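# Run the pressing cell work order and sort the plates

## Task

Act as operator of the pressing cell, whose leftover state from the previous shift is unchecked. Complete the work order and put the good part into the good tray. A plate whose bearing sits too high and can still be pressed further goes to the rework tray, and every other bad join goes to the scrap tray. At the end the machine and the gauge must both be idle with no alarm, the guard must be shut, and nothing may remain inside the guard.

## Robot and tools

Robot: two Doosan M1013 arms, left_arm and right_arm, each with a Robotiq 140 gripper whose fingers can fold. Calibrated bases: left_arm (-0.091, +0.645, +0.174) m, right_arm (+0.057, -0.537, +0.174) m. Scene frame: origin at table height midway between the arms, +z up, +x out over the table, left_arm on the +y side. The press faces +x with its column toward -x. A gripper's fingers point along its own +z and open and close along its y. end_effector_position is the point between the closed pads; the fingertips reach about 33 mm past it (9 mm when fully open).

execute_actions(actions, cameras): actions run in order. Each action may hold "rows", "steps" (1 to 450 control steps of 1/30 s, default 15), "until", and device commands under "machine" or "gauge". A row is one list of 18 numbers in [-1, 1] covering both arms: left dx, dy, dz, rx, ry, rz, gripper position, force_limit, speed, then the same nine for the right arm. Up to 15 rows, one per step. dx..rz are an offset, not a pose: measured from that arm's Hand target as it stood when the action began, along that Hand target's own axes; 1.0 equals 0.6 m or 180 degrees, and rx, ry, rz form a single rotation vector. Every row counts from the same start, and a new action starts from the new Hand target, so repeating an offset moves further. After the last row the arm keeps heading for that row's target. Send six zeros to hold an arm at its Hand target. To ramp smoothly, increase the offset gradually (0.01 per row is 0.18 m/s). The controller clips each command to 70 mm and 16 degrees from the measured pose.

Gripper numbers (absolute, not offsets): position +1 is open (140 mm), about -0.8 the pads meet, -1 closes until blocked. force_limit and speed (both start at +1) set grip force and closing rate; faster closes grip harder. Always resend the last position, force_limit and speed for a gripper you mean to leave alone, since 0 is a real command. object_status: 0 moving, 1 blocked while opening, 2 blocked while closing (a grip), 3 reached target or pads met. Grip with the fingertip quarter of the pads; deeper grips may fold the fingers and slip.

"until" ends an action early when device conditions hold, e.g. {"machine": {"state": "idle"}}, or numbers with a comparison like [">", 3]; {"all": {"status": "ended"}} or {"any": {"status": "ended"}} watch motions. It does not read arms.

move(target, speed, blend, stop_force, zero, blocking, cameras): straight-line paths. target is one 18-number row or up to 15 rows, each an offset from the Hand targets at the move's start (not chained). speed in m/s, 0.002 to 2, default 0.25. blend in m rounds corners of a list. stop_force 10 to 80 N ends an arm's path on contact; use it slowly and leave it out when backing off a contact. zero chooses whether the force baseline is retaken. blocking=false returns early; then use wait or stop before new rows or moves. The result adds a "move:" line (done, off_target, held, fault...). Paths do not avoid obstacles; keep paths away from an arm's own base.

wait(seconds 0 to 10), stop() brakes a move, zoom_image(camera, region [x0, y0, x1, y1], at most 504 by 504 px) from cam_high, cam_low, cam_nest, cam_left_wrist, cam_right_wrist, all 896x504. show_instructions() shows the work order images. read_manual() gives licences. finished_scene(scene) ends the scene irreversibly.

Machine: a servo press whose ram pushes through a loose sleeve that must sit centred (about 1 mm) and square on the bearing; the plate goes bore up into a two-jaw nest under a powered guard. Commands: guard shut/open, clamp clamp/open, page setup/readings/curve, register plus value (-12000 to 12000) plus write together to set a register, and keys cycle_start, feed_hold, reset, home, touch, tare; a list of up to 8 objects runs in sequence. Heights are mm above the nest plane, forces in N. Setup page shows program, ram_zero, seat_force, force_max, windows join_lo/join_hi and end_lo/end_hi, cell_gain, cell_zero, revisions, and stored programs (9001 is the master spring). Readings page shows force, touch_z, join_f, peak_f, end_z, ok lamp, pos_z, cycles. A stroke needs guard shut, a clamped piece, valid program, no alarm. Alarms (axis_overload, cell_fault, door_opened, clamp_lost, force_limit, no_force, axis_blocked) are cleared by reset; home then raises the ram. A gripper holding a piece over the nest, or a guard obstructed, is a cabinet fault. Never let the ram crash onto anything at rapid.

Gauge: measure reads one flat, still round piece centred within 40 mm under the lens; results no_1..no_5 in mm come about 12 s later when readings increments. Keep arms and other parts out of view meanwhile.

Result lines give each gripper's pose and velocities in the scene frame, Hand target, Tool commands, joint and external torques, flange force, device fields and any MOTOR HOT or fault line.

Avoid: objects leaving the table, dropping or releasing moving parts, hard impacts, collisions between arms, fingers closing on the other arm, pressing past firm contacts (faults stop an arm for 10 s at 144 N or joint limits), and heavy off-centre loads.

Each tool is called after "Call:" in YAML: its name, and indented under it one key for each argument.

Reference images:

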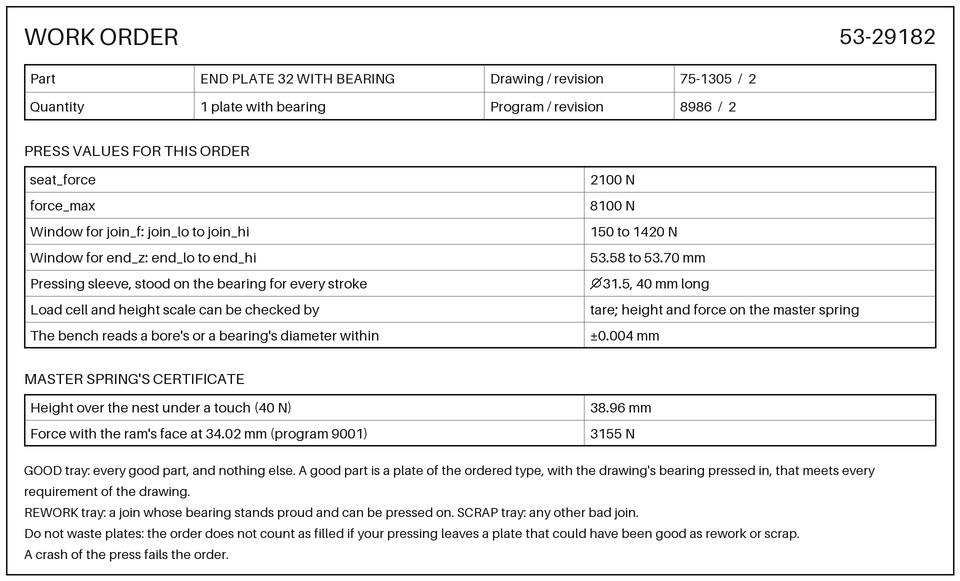

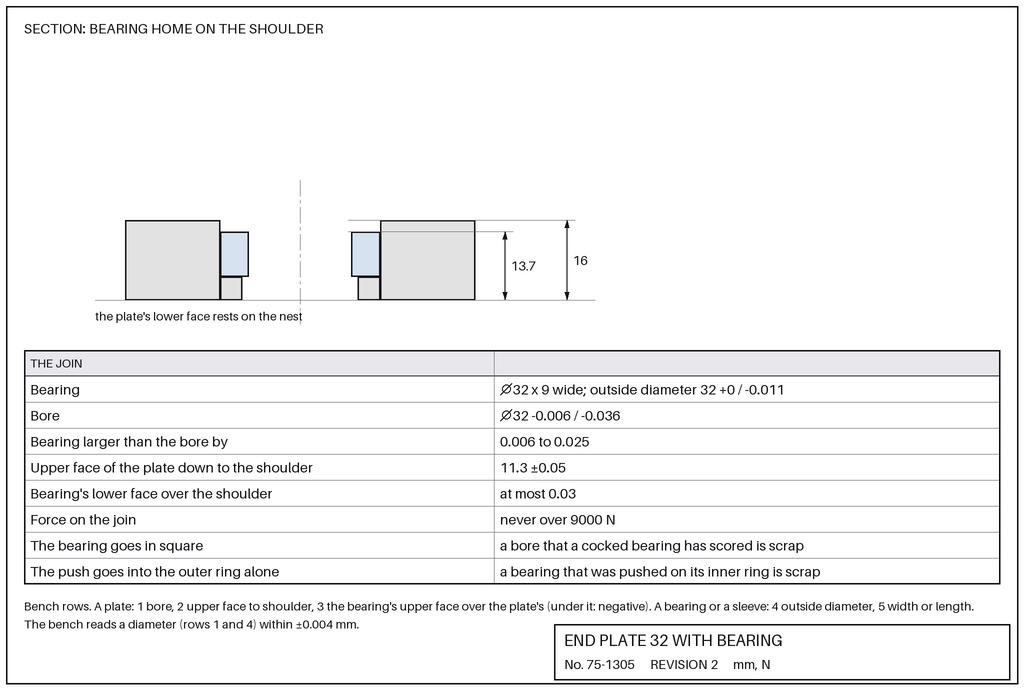

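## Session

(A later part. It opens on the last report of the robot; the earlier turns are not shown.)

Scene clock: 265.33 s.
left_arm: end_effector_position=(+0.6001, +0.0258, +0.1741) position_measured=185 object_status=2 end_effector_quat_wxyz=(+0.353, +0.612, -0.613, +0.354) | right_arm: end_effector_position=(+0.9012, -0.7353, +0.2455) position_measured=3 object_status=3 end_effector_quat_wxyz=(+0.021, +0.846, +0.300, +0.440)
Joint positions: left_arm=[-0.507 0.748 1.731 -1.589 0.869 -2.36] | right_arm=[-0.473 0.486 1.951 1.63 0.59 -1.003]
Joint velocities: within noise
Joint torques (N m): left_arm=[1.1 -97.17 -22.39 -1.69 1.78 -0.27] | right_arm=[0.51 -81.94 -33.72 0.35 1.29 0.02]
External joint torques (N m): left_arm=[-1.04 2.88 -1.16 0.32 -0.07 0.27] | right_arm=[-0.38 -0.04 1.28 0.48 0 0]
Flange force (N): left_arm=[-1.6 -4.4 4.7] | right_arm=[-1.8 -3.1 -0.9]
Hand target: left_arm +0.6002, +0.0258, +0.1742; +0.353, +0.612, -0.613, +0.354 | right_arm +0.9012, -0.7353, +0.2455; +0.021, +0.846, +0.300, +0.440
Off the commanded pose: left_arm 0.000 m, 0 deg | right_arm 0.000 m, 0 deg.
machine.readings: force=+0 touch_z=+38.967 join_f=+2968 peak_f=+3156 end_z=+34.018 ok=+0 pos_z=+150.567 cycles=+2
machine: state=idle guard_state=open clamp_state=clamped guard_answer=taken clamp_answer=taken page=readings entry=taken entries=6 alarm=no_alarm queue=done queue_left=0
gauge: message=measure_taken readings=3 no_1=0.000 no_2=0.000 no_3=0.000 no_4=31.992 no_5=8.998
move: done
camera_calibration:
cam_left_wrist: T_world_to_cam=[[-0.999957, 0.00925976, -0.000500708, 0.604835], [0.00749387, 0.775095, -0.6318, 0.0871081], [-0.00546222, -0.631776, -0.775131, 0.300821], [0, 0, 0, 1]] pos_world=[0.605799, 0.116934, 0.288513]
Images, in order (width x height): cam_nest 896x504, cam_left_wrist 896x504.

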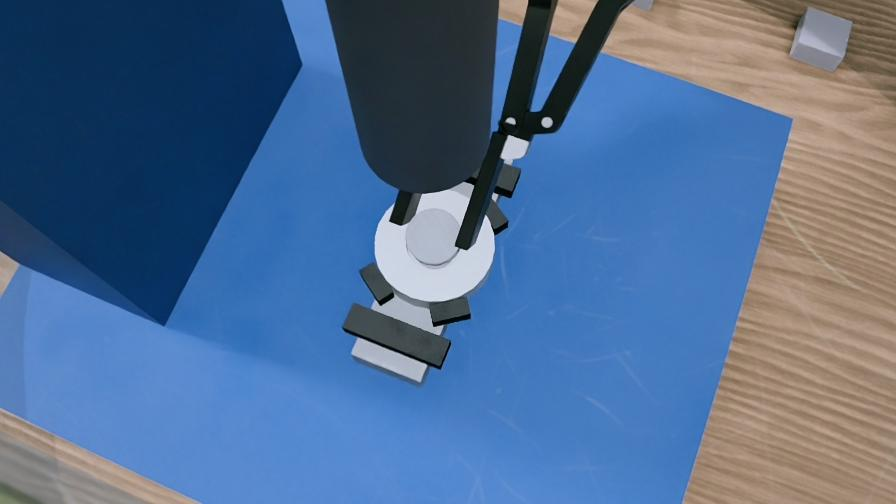

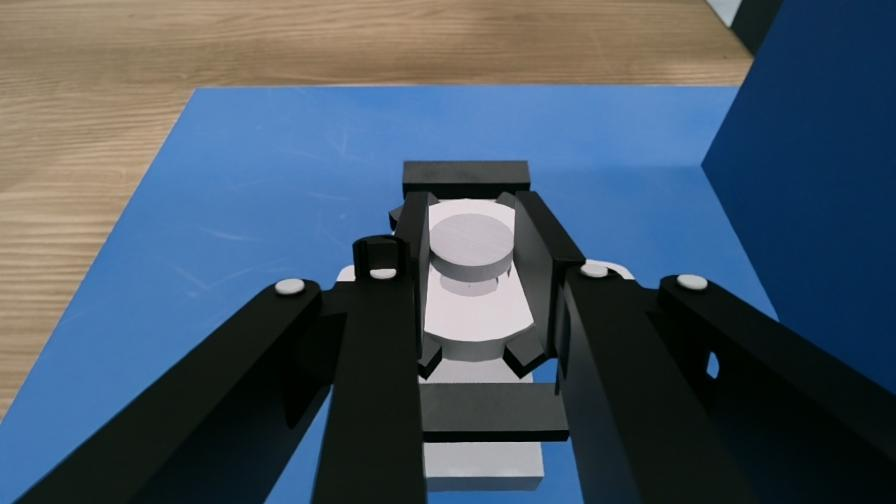

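Call:
move:
  target: [-0.0109,0,-0.0016,0,0.072,0,-1,-1,-1,0,0,0,0,0,0,1,1,1]
  speed: 0.03
  cameras: ["cam_nest","cam_left_wrist"]

Call:
zoom_image:
  camera: "cam_nest"
  region: [360, 180, 510, 320]

Call:
zoom_image:
  camera: "cam_left_wrist"
  region: [400, 180, 550, 390]

Scene clock: 272.03 s.
left_arm: end_effector_position=(+0.6002, +0.0299, +0.1690) position_measured=185 object_status=2 end_effector_quat_wxyz=(+0.420, +0.568, -0.569, +0.420) | right_arm: end_effector_position=(+0.9012, -0.7353, +0.2455) position_measured=3 object_status=3 end_effector_quat_wxyz=(+0.021, +0.846, +0.300, +0.440)
Joint positions: left_arm=[-0.466 0.834 1.757 -1.801 1.084 -2.131] | right_arm=[-0.473 0.486 1.951 1.63 0.59 -1.003]
Joint velocities: within noise
Joint torques (N m): left_arm=[1.02 -98.68 -18.61 -2.15 2.37 -0.12] | right_arm=[0.97 -82.03 -33.68 0.31 1.31 -0.03]
External joint torques (N m): left_arm=[-1.27 2.01 -0.97 0.36 -0.1 0.12] | right_arm=[-0.91 -0.35 1 0.53 -0.03 0.05]
Flange force (N): left_arm=[-1.9 -3.1 3.5] | right_arm=[-1.8 -2.4 -1.5]
Hand target: left_arm +0.6002, +0.0299, +0.1690; +0.420, +0.568, -0.569, +0.420 | right_arm +0.9012, -0.7353, +0.2455; +0.021, +0.846, +0.300, +0.440
Off the commanded pose: left_arm 0.000 m, 0 deg | right_arm 0.000 m, 0 deg.
machine.readings: force=+0 touch_z=+38.967 join_f=+2968 peak_f=+3156 end_z=+34.018 ok=+0 pos_z=+150.567 cycles=+2
machine: state=idle guard_state=open clamp_state=clamped guard_answer=taken clamp_answer=taken page=readings entry=taken entries=6 alarm=no_alarm queue=done queue_left=0
gauge: message=measure_taken readings=3 no_1=0.000 no_2=0.000 no_3=0.000 no_4=31.992 no_5=8.998
move: done
camera_calibration:
cam_left_wrist: T_world_to_cam=[[-0.999955, 0.00916785, -0.00224039, 0.605132], [0.00739579, 0.613747, -0.789468, 0.112265], [-0.00586269, -0.78945, -0.613787, 0.277195], [0, 0, 0, 1]] pos_world=[0.6059, 0.144382, 0.260125]
Images, in order (width x height): cam_nest 896x504, cam_left_wrist 896x504.

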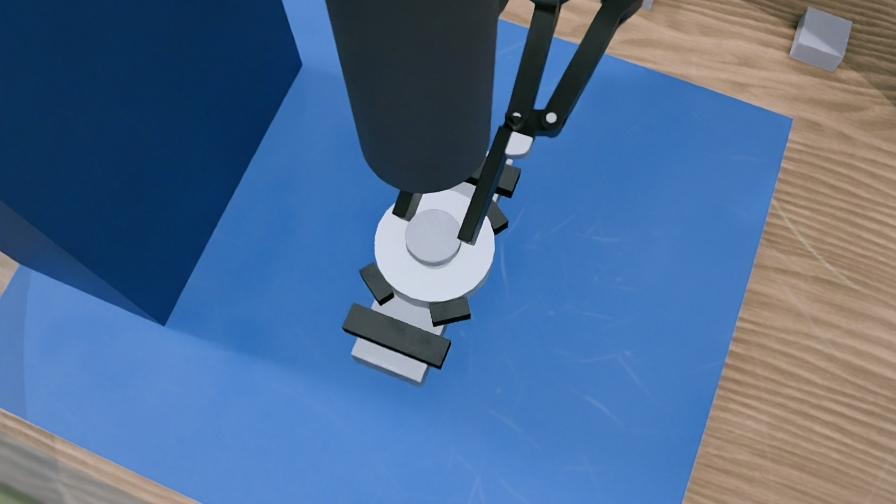

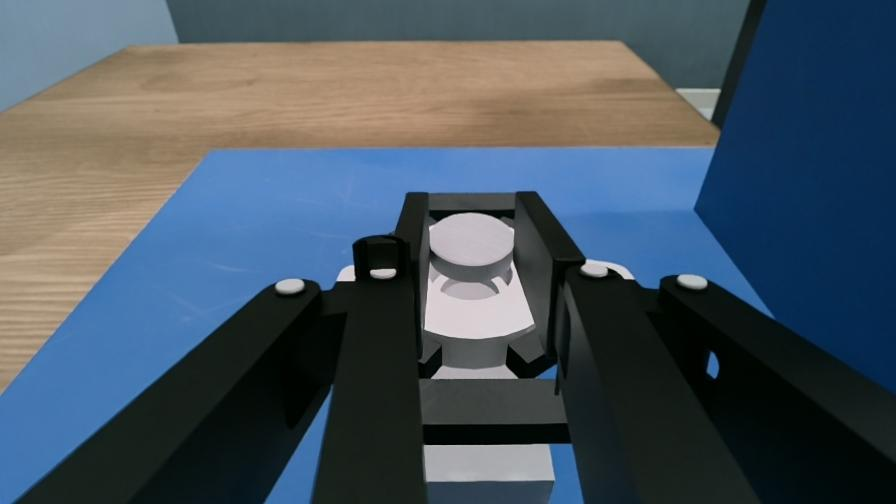

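Scaled by 3.360 from the camera's 896x504 image, which has a finer 1280x720 frame.

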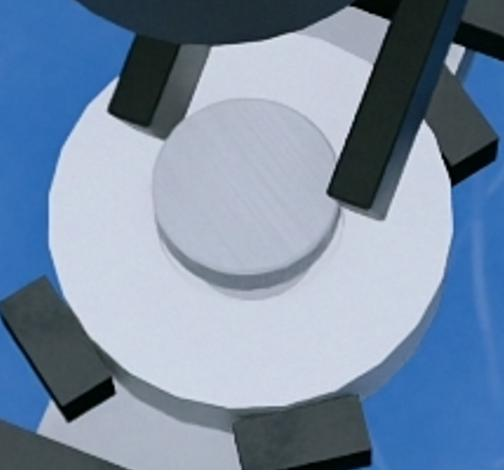

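Scaled by 2.400 from the camera's 896x504 image, which has a finer 1280x720 frame.

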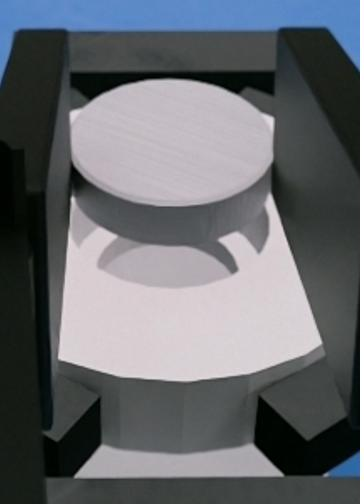

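Call:
move:
  target: [-0.0191,0,0.0058,0,0,0,-1,-1,-1,0,0,0,0,0,0,1,1,1]
  speed: 0.004
  stop_force: 10
  cameras: ["cam_nest","cam_left_wrist"]

Call:
zoom_image:
  camera: "cam_nest"
  region: [360, 180, 510, 320]

Call:
zoom_image:
  camera: "cam_left_wrist"
  region: [400, 180, 550, 390]

Scene clock: 275.47 s.
left_arm: end_effector_position=(+0.6002, +0.0299, +0.1607) position_measured=185 object_status=2 end_effector_quat_wxyz=(+0.420, +0.568, -0.569, +0.420) | right_arm: end_effector_position=(+0.9012, -0.7353, +0.2455) position_measured=3 object_status=3 end_effector_quat_wxyz=(+0.021, +0.846, +0.300, +0.440)
Joint positions: left_arm=[-0.466 0.846 1.755 -1.806 1.087 -2.12] | right_arm=[-0.473 0.486 1.951 1.63 0.59 -1.003]
Joint velocities: within noise
Joint torques (N m): left_arm=[-3.44 -88.91 -17.98 -2.09 -0.98 -0.14] | right_arm=[0.73 -81.85 -33.7 0.33 1.28 -0.02]
External joint torques (N m): left_arm=[3.86 -8.34 -1.12 0.35 3.25 0.14] | right_arm=[-0.69 -0.11 1.09 0.52 0 0.03]
Flange force (N): left_arm=[7.5 1.8 -11.8] | right_arm=[-1.9 -2.6 -1.1]
Hand target: left_arm +0.6002, +0.0299, +0.1607; +0.420, +0.568, -0.569, +0.420 (not the last commanded pose) | right_arm +0.9012, -0.7353, +0.2455; +0.021, +0.846, +0.300, +0.440
Off the commanded pose: left_arm 0.004 m, 0 deg | right_arm 0.000 m, 0 deg.
machine.readings: force=+0 touch_z=+38.967 join_f=+2968 peak_f=+3156 end_z=+34.018 ok=+0 pos_z=+150.567 cycles=+2
machine: state=idle guard_state=open clamp_state=clamped guard_answer=taken clamp_answer=taken page=readings entry=taken entries=6 alarm=no_alarm queue=done queue_left=0
gauge: message=measure_taken readings=3 no_1=0.000 no_2=0.000 no_3=0.000 no_4=31.992 no_5=8.998
move: contact (left_arm)
camera_calibration:
cam_left_wrist: T_world_to_cam=[[-0.999955, 0.00922771, -0.00232428, 0.605226], [0.00749582, 0.613352, -0.789774, 0.105705], [-0.00586221, -0.789756, -0.613393, 0.271985], [0, 0, 0, 1]] pos_world=[0.606, 0.144383, 0.251723]
Images, in order (width x height): cam_nest 896x504, cam_left_wrist 896x504.

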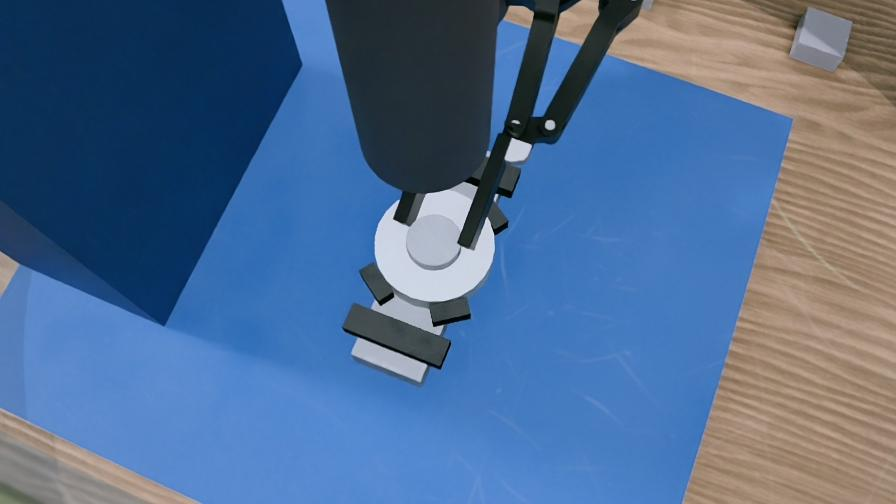

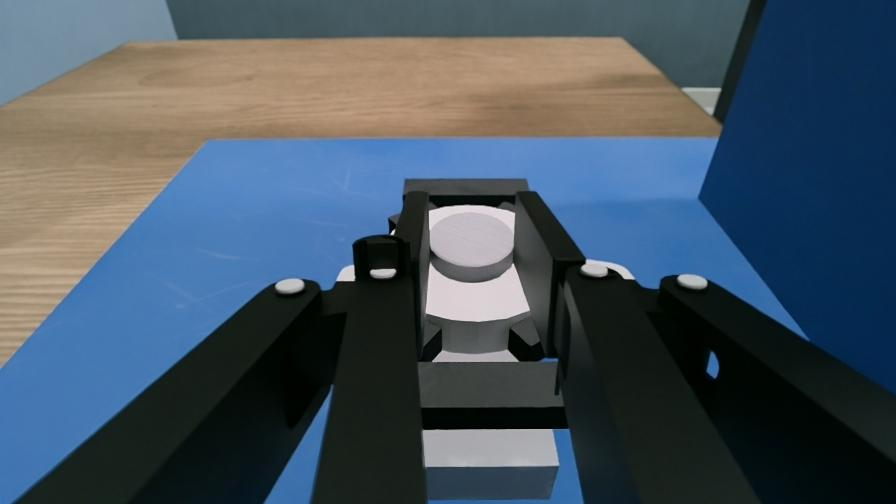

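Scaled by 3.360 from the camera's 896x504 image, which has a finer 1280x720 frame.

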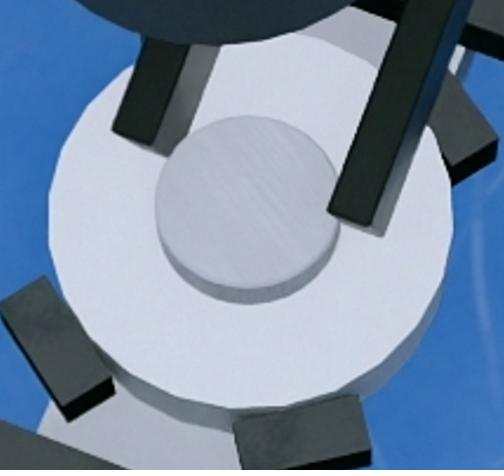

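Scaled by 2.400 from the camera's 896x504 image, which has a finer 1280x720 frame.

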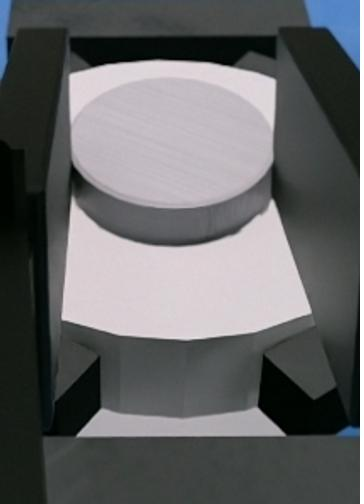

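Call:
execute_actions:
  actions:
    - {"rows":[[0.0006,0,-0.0002,0,0,0,-1,-1,-1,0,0,0,0,0,0,1,1,1]],"steps":10}
    - {"rows":[[0,0,0,0,0,0,-0.25,-1,-1,0,0,0,0,0,0,1,1,1]],"steps":40}
  cameras: ["cam_nest","cam_left_wrist"]

Call:
zoom_image:
  camera: "cam_nest"
  region: [360, 180, 510, 320]

Call:
zoom_image:
  camera: "cam_left_wrist"
  region: [400, 180, 550, 390]

Scene clock: 277.93 s.
left_arm: end_effector_position=(+0.6002, +0.0300, +0.1611) position_measured=160 object_status=3 end_effector_quat_wxyz=(+0.420, +0.568, -0.569, +0.420) | right_arm: end_effector_position=(+0.9012, -0.7353, +0.2455) position_measured=3 object_status=3 end_effector_quat_wxyz=(+0.021, +0.846, +0.300, +0.440)
Joint positions: left_arm=[-0.466 0.846 1.755 -1.806 1.087 -2.12] | right_arm=[-0.473 0.486 1.951 1.63 0.59 -1.003]
Joint velocities: within noise
Joint torques (N m): left_arm=[0.95 -98.49 -17.95 -2.13 2.32 -0.12] | right_arm=[0.53 -82.18 -33.88 0.29 1.28 -0.05]
External joint torques (N m): left_arm=[-1.14 1.42 -1.18 0.38 -0.04 0.12] | right_arm=[-0.45 -0.42 1.3 0.55 0 0.07]
External joint torques at the end of the 1st action: left_arm=[-1.68 -1.62 0.52 1.27 1.74 -0.01] | right_arm=[-0.5 -0.09 1.16 0.52 -0.01 0.04]
Flange force (N): left_arm=[-1.3 -3.1 3.0] | right_arm=[-1.5 -3.3 -1.5]
Flange force at the end of the 1st action (N): left_arm=[2.2 1.8 -2.0] | right_arm=[-1.7 -2.8 -1.0]
Hand target: left_arm +0.6002, +0.0300, +0.1611; +0.420, +0.568, -0.569, +0.420 | right_arm +0.9012, -0.7353, +0.2455; +0.021, +0.846, +0.300, +0.440
Off the commanded pose: left_arm 0.000 m, 0 deg | right_arm 0.000 m, 0 deg.
machine.readings: force=+0 touch_z=+38.967 join_f=+2968 peak_f=+3156 end_z=+34.018 ok=+0 pos_z=+150.567 cycles=+2
machine: state=idle guard_state=open clamp_state=clamped guard_answer=taken clamp_answer=taken page=readings entry=taken entries=6 alarm=no_alarm queue=done queue_left=0
gauge: message=measure_taken readings=3 no_1=0.000 no_2=0.000 no_3=0.000 no_4=31.992 no_5=8.998
camera_calibration:
cam_left_wrist: T_world_to_cam=[[-0.999955, 0.00914887, -0.00238406, 0.605253], [0.0074955, 0.613463, -0.789688, 0.105983], [-0.00576222, -0.789671, -0.613504, 0.272185], [0, 0, 0, 1]] pos_world=[0.606, 0.144382, 0.252123]
Images, in order (width x height): cam_nest 896x504, cam_left_wrist 896x504.

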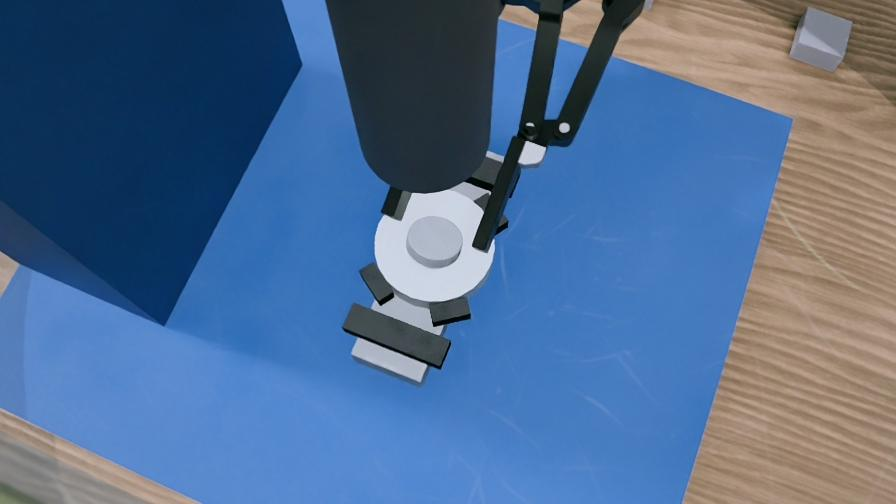

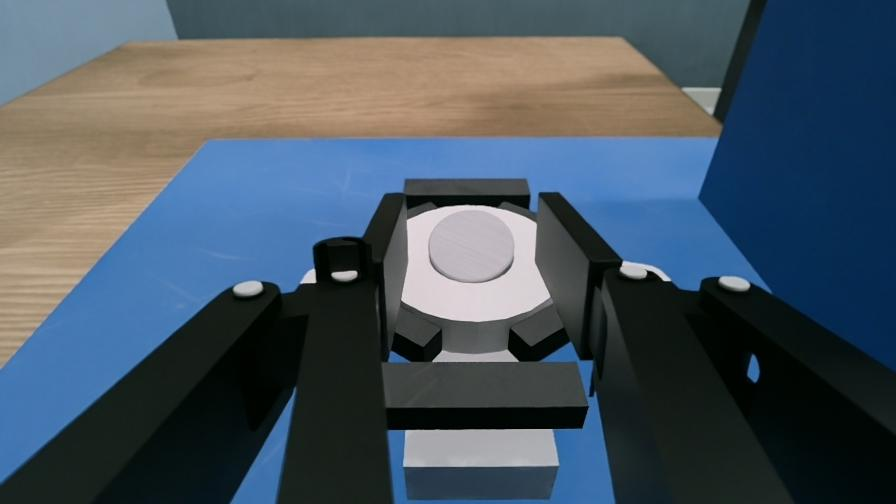

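Scaled by 3.360 from the camera's 896x504 image, which has a finer 1280x720 frame.

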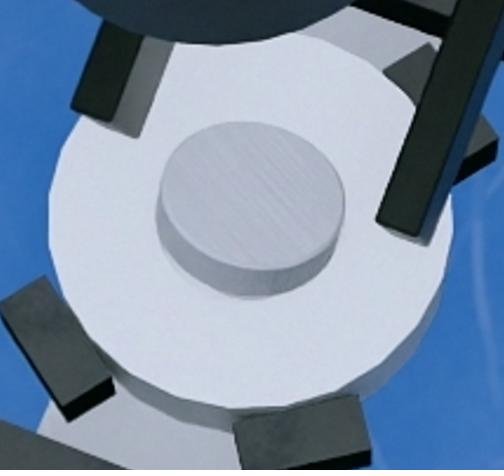

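Scaled by 2.400 from the camera's 896x504 image, which has a finer 1280x720 frame.

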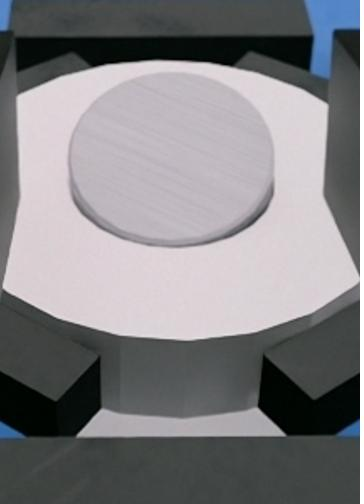

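Call:
execute_actions:
  actions:
    - {"rows":[[0,0,0,0,0,0,-1,-1,-1,0,0,0,0,0,0,1,1,1]],"steps":60}
  cameras: []

Call:
move:
  target: [0.0191,0,-0.0058,0,0,0,-1,-1,-1,0,0,0,0,0,0,1,1,1]
  speed: 0.01
  cameras: ["cam_nest","cam_left_wrist"]

Call:
zoom_image:
  camera: "cam_nest"
  region: [360, 180, 510, 320]

Call:
zoom_image:
  camera: "cam_left_wrist"
  region: [400, 180, 550, 390]

Scene clock: 282.13 s.
left_arm: end_effector_position=(+0.6002, +0.0300, +0.1611) position_measured=184 object_status=2 end_effector_quat_wxyz=(+0.420, +0.568, -0.569, +0.420) | right_arm: end_effector_position=(+0.9012, -0.7353, +0.2455) position_measured=3 object_status=3 end_effector_quat_wxyz=(+0.021, +0.846, +0.300, +0.440)
Joint positions: left_arm=[-0.466 0.846 1.755 -1.806 1.087 -2.12] | right_arm=[-0.473 0.486 1.951 1.63 0.59 -1.003]
Joint velocities: within noise
Joint torques (N m): left_arm=[0.29 -96.7 -18.37 -2.41 1.56 -0.12] | right_arm=[0.52 -81.89 -33.78 0.3 1.29 -0.05]
External joint torques (N m): left_arm=[-0.33 -0.46 -0.76 0.67 0.73 0.11] | right_arm=[-0.46 -0.49 1.15 0.54 0 0.06]
Flange force (N): left_arm=[0.5 -1.6 -0.4] | right_arm=[-1.3 -3.0 -1.5]
Hand target: left_arm +0.6002, +0.0300, +0.1611; +0.420, +0.568, -0.569, +0.420 | right_arm +0.9012, -0.7353, +0.2455; +0.021, +0.846, +0.300, +0.440
Off the commanded pose: left_arm 0.000 m, 0 deg | right_arm 0.000 m, 0 deg.
machine.readings: force=+0 touch_z=+38.967 join_f=+2968 peak_f=+3156 end_z=+34.018 ok=+0 pos_z=+150.567 cycles=+2
machine: state=idle guard_state=open clamp_state=clamped guard_answer=taken clamp_answer=taken page=readings entry=taken entries=6 alarm=no_alarm queue=done queue_left=0
gauge: message=measure_taken readings=3 no_1=0.000 no_2=0.000 no_3=0.000 no_4=31.992 no_5=8.998
No camera images: "cameras" was empty.

Scene clock: 283.57 s.
left_arm: end_effector_position=(+0.6002, +0.0299, +0.1730) position_measured=184 object_status=2 end_effector_quat_wxyz=(+0.420, +0.568, -0.569, +0.420) | right_arm: end_effector_position=(+0.9012, -0.7353, +0.2455) position_measured=3 object_status=3 end_effector_quat_wxyz=(+0.021, +0.846, +0.300, +0.440)
Joint positions: left_arm=[-0.466 0.829 1.757 -1.798 1.083 -2.136] | right_arm=[-0.473 0.486 1.951 1.63 0.59 -1.003]
Joint velocities: within noise
Joint torques (N m): left_arm=[1.06 -99.66 -18.43 -2.24 2.35 -0.26] | right_arm=[0.48 -81.75 -33.65 0.35 1.31 -0.02]
External joint torques (N m): left_arm=[-1.04 3.27 -1.25 0.46 -0.1 0.26] | right_arm=[-0.52 -1.13 0.85 0.51 -0.02 0.03]
Flange force (N): left_arm=[-3.7 -4.7 4.3] | right_arm=[-0.7 -2.8 -2.2]
Hand target: left_arm +0.6002, +0.0299, +0.1730; +0.420, +0.568, -0.569, +0.420 | right_arm +0.9012, -0.7353, +0.2455; +0.021, +0.846, +0.300, +0.440
Off the commanded pose: left_arm 0.000 m, 0 deg | right_arm 0.000 m, 0 deg.
machine.readings: force=+0 touch_z=+38.967 join_f=+2968 peak_f=+3156 end_z=+34.018 ok=+0 pos_z=+150.567 cycles=+2
machine: state=idle guard_state=open clamp_state=clamped guard_answer=taken clamp_answer=taken page=readings entry=taken entries=6 alarm=no_alarm queue=done queue_left=0
gauge: message=measure_taken readings=3 no_1=0.000 no_2=0.000 no_3=0.000 no_4=31.992 no_5=8.998
move: done
camera_calibration:
cam_left_wrist: T_world_to_cam=[[-0.999955, 0.00914887, -0.00238406, 0.605181], [0.0074955, 0.613463, -0.789688, 0.115381], [-0.00576222, -0.789671, -0.613504, 0.279485], [0, 0, 0, 1]] pos_world=[0.6059, 0.144382, 0.264023]
Images, in order (width x height): cam_nest 896x504, cam_left_wrist 896x504.

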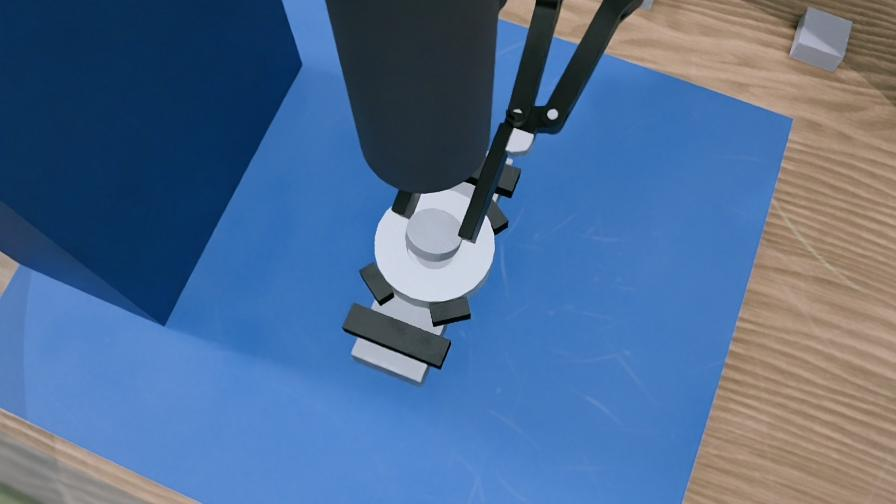

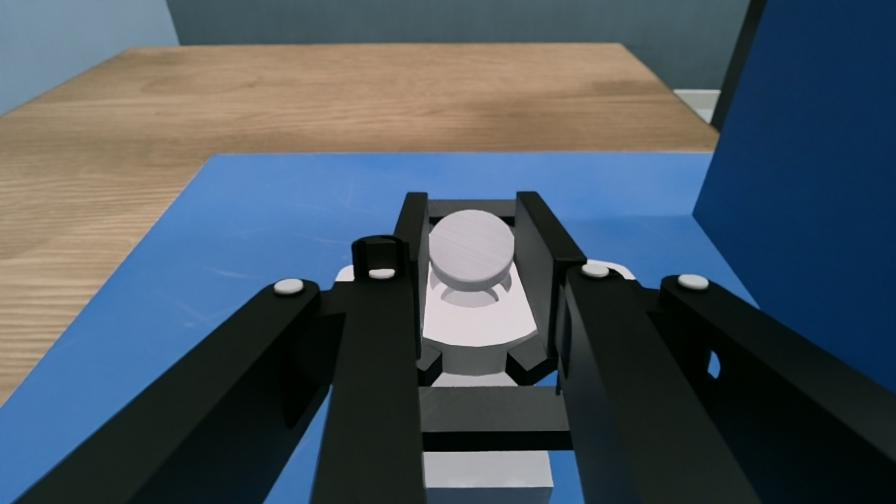

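Scaled by 3.360 from the camera's 896x504 image, which has a finer 1280x720 frame.

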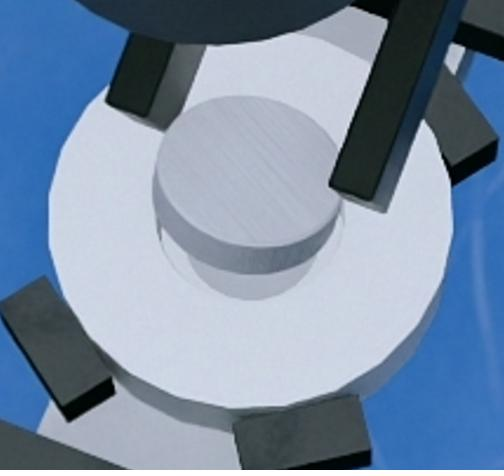

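Scaled by 2.400 from the camera's 896x504 image, which has a finer 1280x720 frame.

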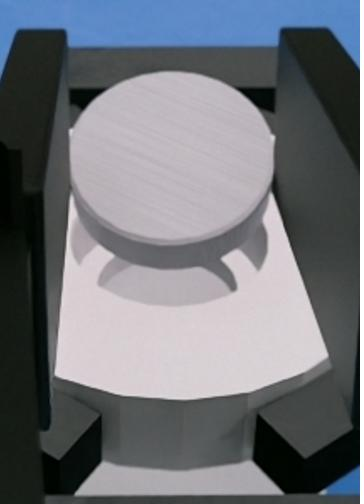

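Call:
move:
  target: [0.0132,0,0.0057,0,-0.0944,0,-1,-1,-1,0,0,0,0,0,0,1,1,1]
  speed: 0.03
  cameras: ["cam_nest","cam_left_wrist"]

Call:
zoom_image:
  camera: "cam_nest"
  region: [360, 180, 510, 320]

Call:
zoom_image:
  camera: "cam_left_wrist"
  region: [400, 180, 550, 390]

Scene clock: 289.67 s.
left_arm: end_effector_position=(+0.6002, +0.0243, +0.1796) position_measured=184 object_status=2 end_effector_quat_wxyz=(+0.332, +0.624, -0.625, +0.332) | right_arm: end_effector_position=(+0.9012, -0.7353, +0.2455) position_measured=3 object_status=3 end_effector_quat_wxyz=(+0.021, +0.846, +0.300, +0.440)
Joint positions: left_arm=[-0.522 0.722 1.715 -1.494 0.814 -2.462] | right_arm=[-0.473 0.486 1.951 1.63 0.59 -1.003]
Joint velocities: within noise
Joint torques (N m): left_arm=[1.17 -95.33 -24.11 -1.72 1.71 0.12] | right_arm=[0.82 -82.28 -33.83 0.31 1.27 -0.01]
External joint torques (N m): left_arm=[-1.19 1.35 -0.91 0.61 -0.25 -0.13] | right_arm=[-0.78 0.4 1.34 0.53 0.01 0.03]
Flange force (N): left_arm=[1.2 -3.3 2.8] | right_arm=[-2.6 -2.7 -0.6]
Hand target: left_arm +0.6002, +0.0243, +0.1796; +0.332, +0.624, -0.625, +0.332 | right_arm +0.9012, -0.7353, +0.2455; +0.021, +0.846, +0.300, +0.440
Off the commanded pose: left_arm 0.000 m, 0 deg | right_arm 0.000 m, 0 deg.
machine.readings: force=+0 touch_z=+38.967 join_f=+2968 peak_f=+3156 end_z=+34.018 ok=+0 pos_z=+150.567 cycles=+2
machine: state=idle guard_state=open clamp_state=clamped guard_answer=taken clamp_answer=taken page=readings entry=taken entries=6 alarm=no_alarm queue=done queue_left=0
gauge: message=measure_taken readings=3 no_1=0.000 no_2=0.000 no_3=0.000 no_4=31.992 no_5=8.998
move: done
camera_calibration:
cam_left_wrist: T_world_to_cam=[[-0.999958, 0.00915657, -0.000014539, 0.604796], [0.00749346, 0.817421, -0.575992, 0.0807341], [-0.00526223, -0.575968, -0.817455, 0.31027], [0, 0, 0, 1]] pos_world=[0.605798, 0.107174, 0.300143]
Images, in order (width x height): cam_nest 896x504, cam_left_wrist 896x504.

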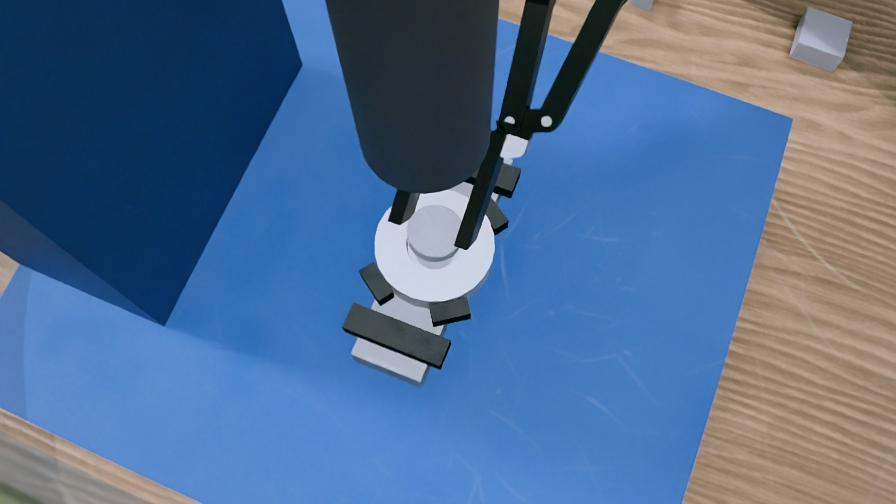

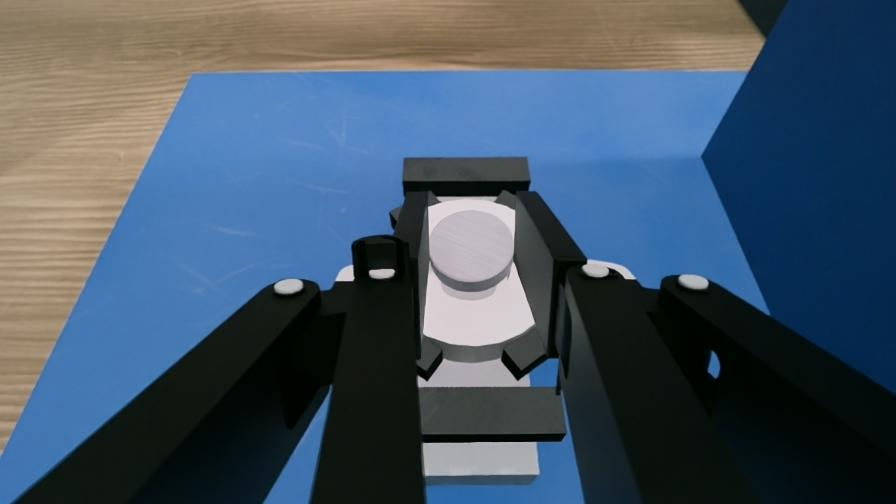

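Scaled by 3.360 from the camera's 896x504 image, which has a finer 1280x720 frame.

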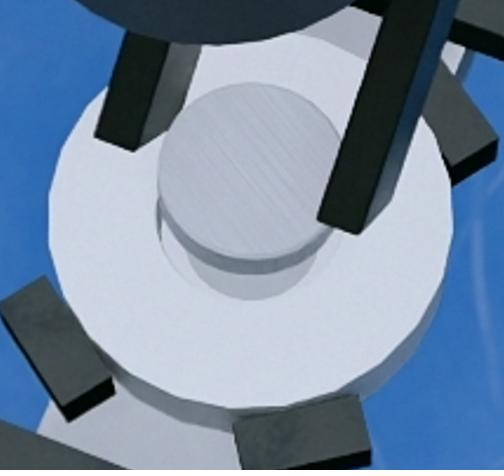

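Scaled by 2.400 from the camera's 896x504 image, which has a finer 1280x720 frame.

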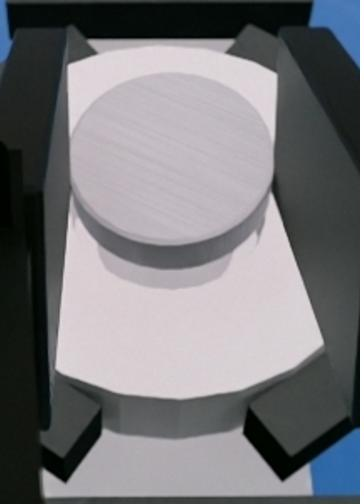

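Call:
move:
  target: [-0.0124,0,0.0084,0,0,0,-1,-1,-1,0,0,0,0,0,0,1,1,1]
  speed: 0.02
  cameras: ["cam_nest","cam_left_wrist"]

Call:
zoom_image:
  camera: "cam_nest"
  region: [396, 180, 476, 280]

Call:
zoom_image:
  camera: "cam_left_wrist"
  region: [420, 180, 530, 310]

Scene clock: 291.40 s.
left_arm: end_effector_position=(+0.6001, +0.0243, +0.1707) position_measured=184 object_status=2 end_effector_quat_wxyz=(+0.332, +0.624, -0.625, +0.332) | right_arm: end_effector_position=(+0.9012, -0.7353, +0.2455) position_measured=3 object_status=3 end_effector_quat_wxyz=(+0.021, +0.846, +0.300, +0.440)
Joint positions: left_arm=[-0.522 0.733 1.716 -1.505 0.813 -2.446] | right_arm=[-0.473 0.486 1.951 1.63 0.59 -1.003]
Joint velocities: within noise
Joint torques (N m): left_arm=[5.7 -90.82 -22.89 -1.25 -1.29 0.27] | right_arm=[0.93 -81.99 -33.79 0.32 1.29 -0.06]
External joint torques (N m): left_arm=[-5.56 -3.74 -1.7 0.14 2.79 -0.27] | right_arm=[-0.81 -0.59 1.08 0.52 -0.01 0.07]
Flange force (N): left_arm=[7.3 1.6 0.5] | right_arm=[-1.5 -2.6 -1.9]
Hand target: left_arm +0.6002, +0.0243, +0.1706; +0.332, +0.624, -0.625, +0.332 | right_arm +0.9012, -0.7353, +0.2455; +0.021, +0.846, +0.300, +0.440
Off the commanded pose: left_arm 0.000 m, 0 deg | right_arm 0.000 m, 0 deg.
machine.readings: force=+0 touch_z=+38.967 join_f=+2968 peak_f=+3156 end_z=+34.018 ok=+0 pos_z=+150.567 cycles=+2
machine: state=idle guard_state=open clamp_state=clamped guard_answer=taken clamp_answer=taken page=readings entry=taken entries=6 alarm=no_alarm queue=done queue_left=0
gauge: message=measure_taken readings=3 no_1=0.000 no_2=0.000 no_3=0.000 no_4=31.992 no_5=8.998
move: done
camera_calibration:
cam_left_wrist: T_world_to_cam=[[-0.999957, 0.0092955, 0.0000093112, 0.604774], [0.00759329, 0.81742, -0.575992, 0.0755472], [-0.00536175, -0.575967, -0.817455, 0.303055], [0, 0, 0, 1]] pos_world=[0.605799, 0.107174, 0.291243]
Images, in order (width x height): cam_nest 896x504, cam_left_wrist 896x504.

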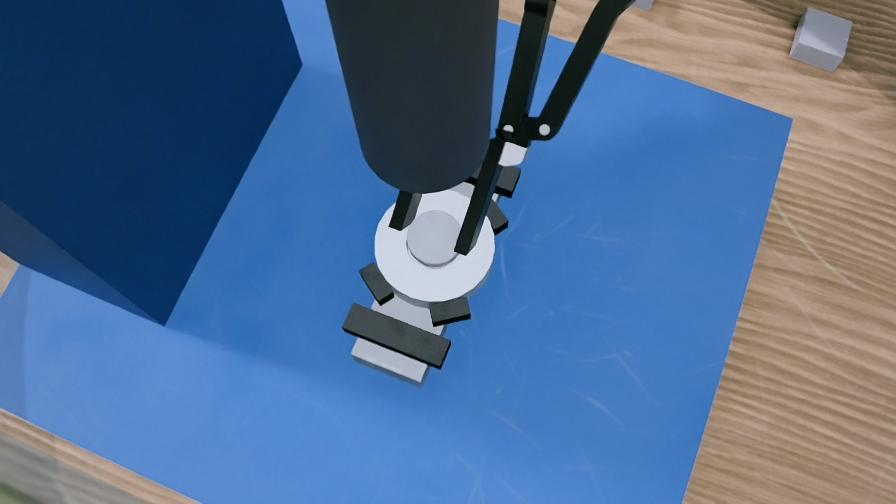

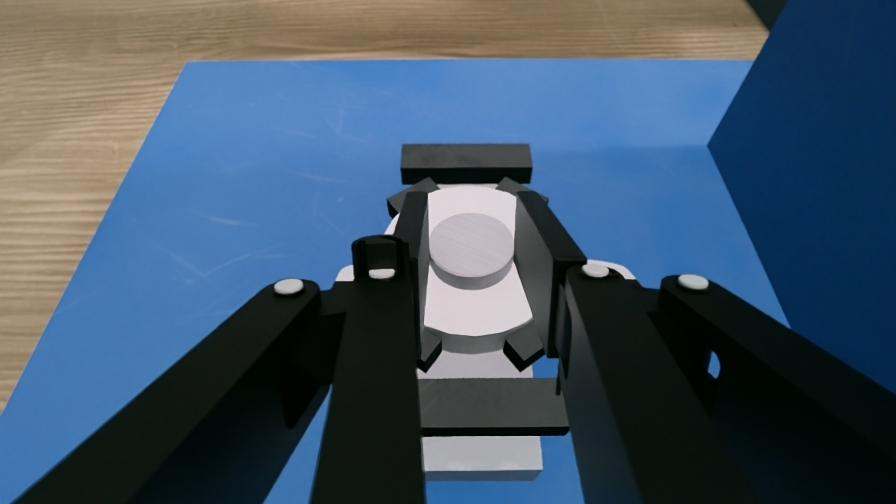

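Scaled by 5.040 from the camera's 896x504 image, which has a finer 1280x720 frame.

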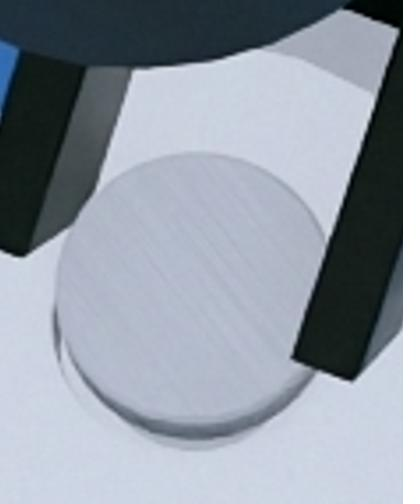

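Scaled by 3.877 from the camera's 896x504 image, which has a finer 1280x720 frame.

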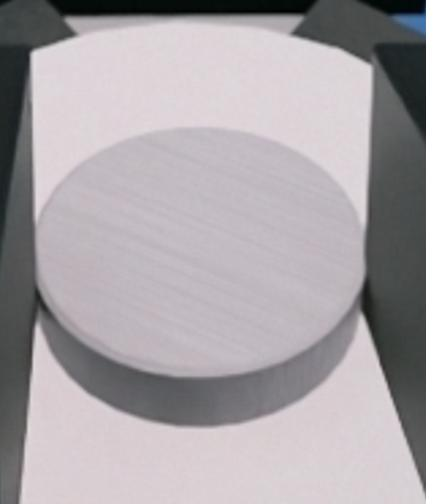

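Call:
move:
  target:
    - [0.0055,0,-0.0037,0,0,0,-1,-1,-1,0,0,0,0,0,0,1,1,1]
    - [0.0007,0,-0.0035,0,0.039,0,-1,-1,-1,0,0,0,0,0,0,1,1,1]
  speed: 0.015
  cameras: ["cam_nest","cam_left_wrist"]

Call:
zoom_image:
  camera: "cam_nest"
  region: [396, 180, 476, 280]

Call:
zoom_image:
  camera: "cam_left_wrist"
  region: [420, 180, 530, 310]

Scene clock: 297.10 s.
left_arm: end_effector_position=(+0.6002, +0.0258, +0.1722) position_measured=184 object_status=2 end_effector_quat_wxyz=(+0.369, +0.602, -0.604, +0.369) | right_arm: end_effector_position=(+0.9012, -0.7353, +0.2455) position_measured=3 object_status=3 end_effector_quat_wxyz=(+0.021, +0.846, +0.300, +0.440)
Joint positions: left_arm=[-0.497 0.767 1.739 -1.649 0.914 -2.296] | right_arm=[-0.473 0.486 1.951 1.63 0.59 -1.003]
Joint velocities: within noise
Joint torques (N m): left_arm=[0.97 -96.81 -21.49 -2.2 1.97 -0.14] | right_arm=[0.54 -81.75 -33.84 0.32 1.3 -0.05]
External joint torques (N m): left_arm=[-1.03 1.65 -1.22 0.68 -0.1 0.14] | right_arm=[-0.48 0.19 1.45 0.51 -0.02 0.06]
Flange force (N): left_arm=[-0.3 -4.0 3.1] | right_arm=[-2.0 -3.2 -0.8]
Hand target: left_arm +0.6002, +0.0258, +0.1722; +0.369, +0.602, -0.604, +0.370 | right_arm +0.9012, -0.7353, +0.2455; +0.021, +0.846, +0.300, +0.440
Off the commanded pose: left_arm 0.000 m, 0 deg | right_arm 0.000 m, 0 deg.
machine.readings: force=+0 touch_z=+38.967 join_f=+2968 peak_f=+3156 end_z=+34.018 ok=+0 pos_z=+150.567 cycles=+2
machine: state=idle guard_state=open clamp_state=clamped guard_answer=taken clamp_answer=taken page=readings entry=taken entries=6 alarm=no_alarm queue=done queue_left=0
gauge: message=measure_taken readings=3 no_1=0.000 no_2=0.000 no_3=0.000 no_4=31.992 no_5=8.998
move: done
camera_calibration:
cam_left_wrist: T_world_to_cam=[[-0.999957, 0.00922098, -0.000984342, 0.605018], [0.00749397, 0.740994, -0.67147, 0.0935968], [-0.00546222, -0.671448, -0.741031, 0.294409], [0, 0, 0, 1]] pos_world=[0.605899, 0.122747, 0.281609]
Images, in order (width x height): cam_nest 896x504, cam_left_wrist 896x504.

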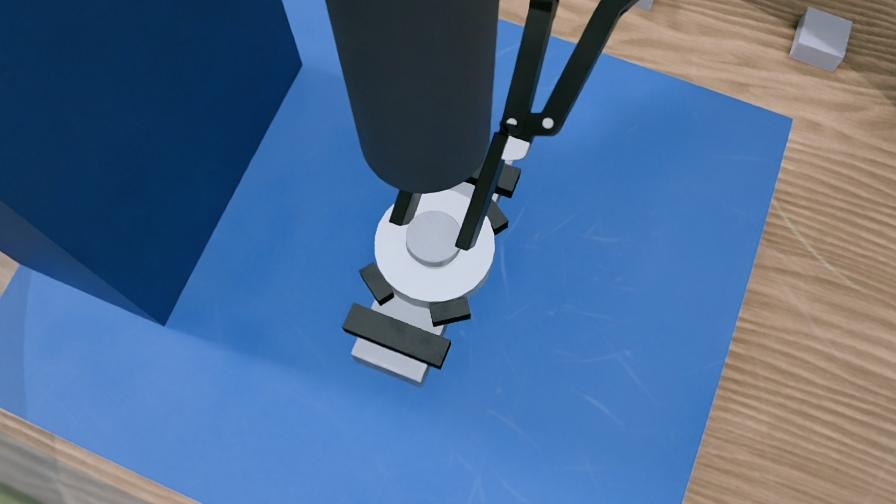

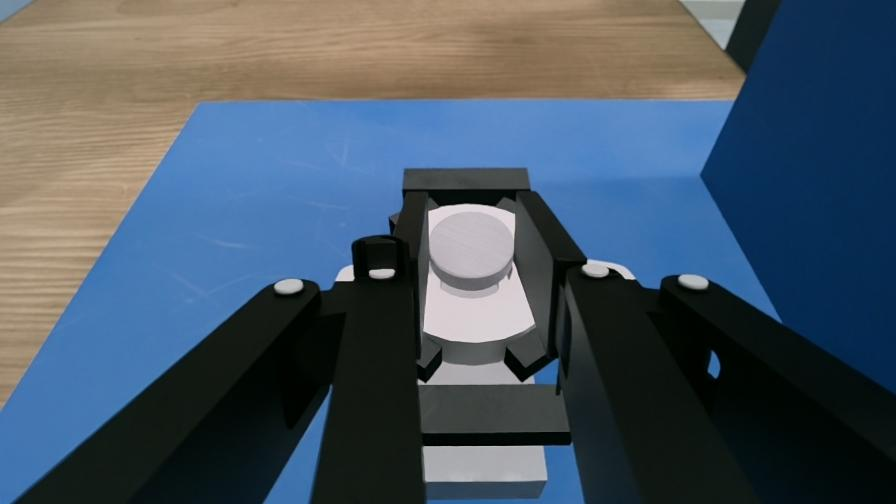

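Scaled by 5.040 from the camera's 896x504 image, which has a finer 1280x720 frame.

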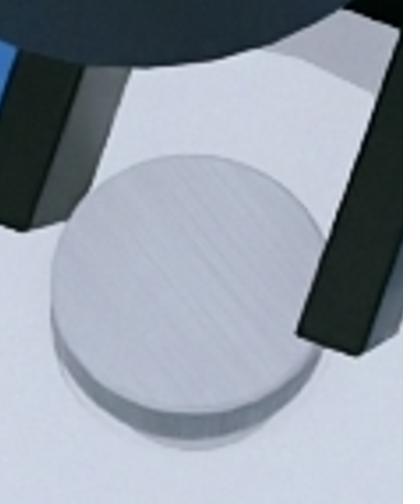

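Scaled by 3.877 from the camera's 896x504 image, which has a finer 1280x720 frame.

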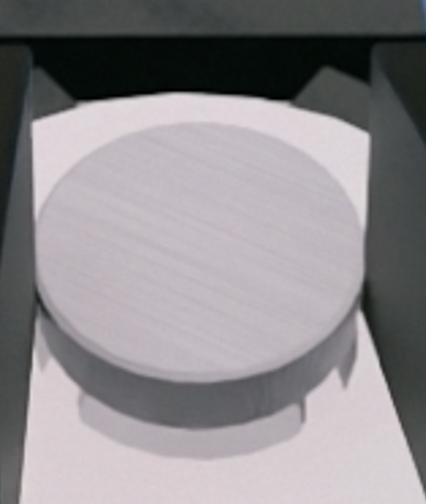

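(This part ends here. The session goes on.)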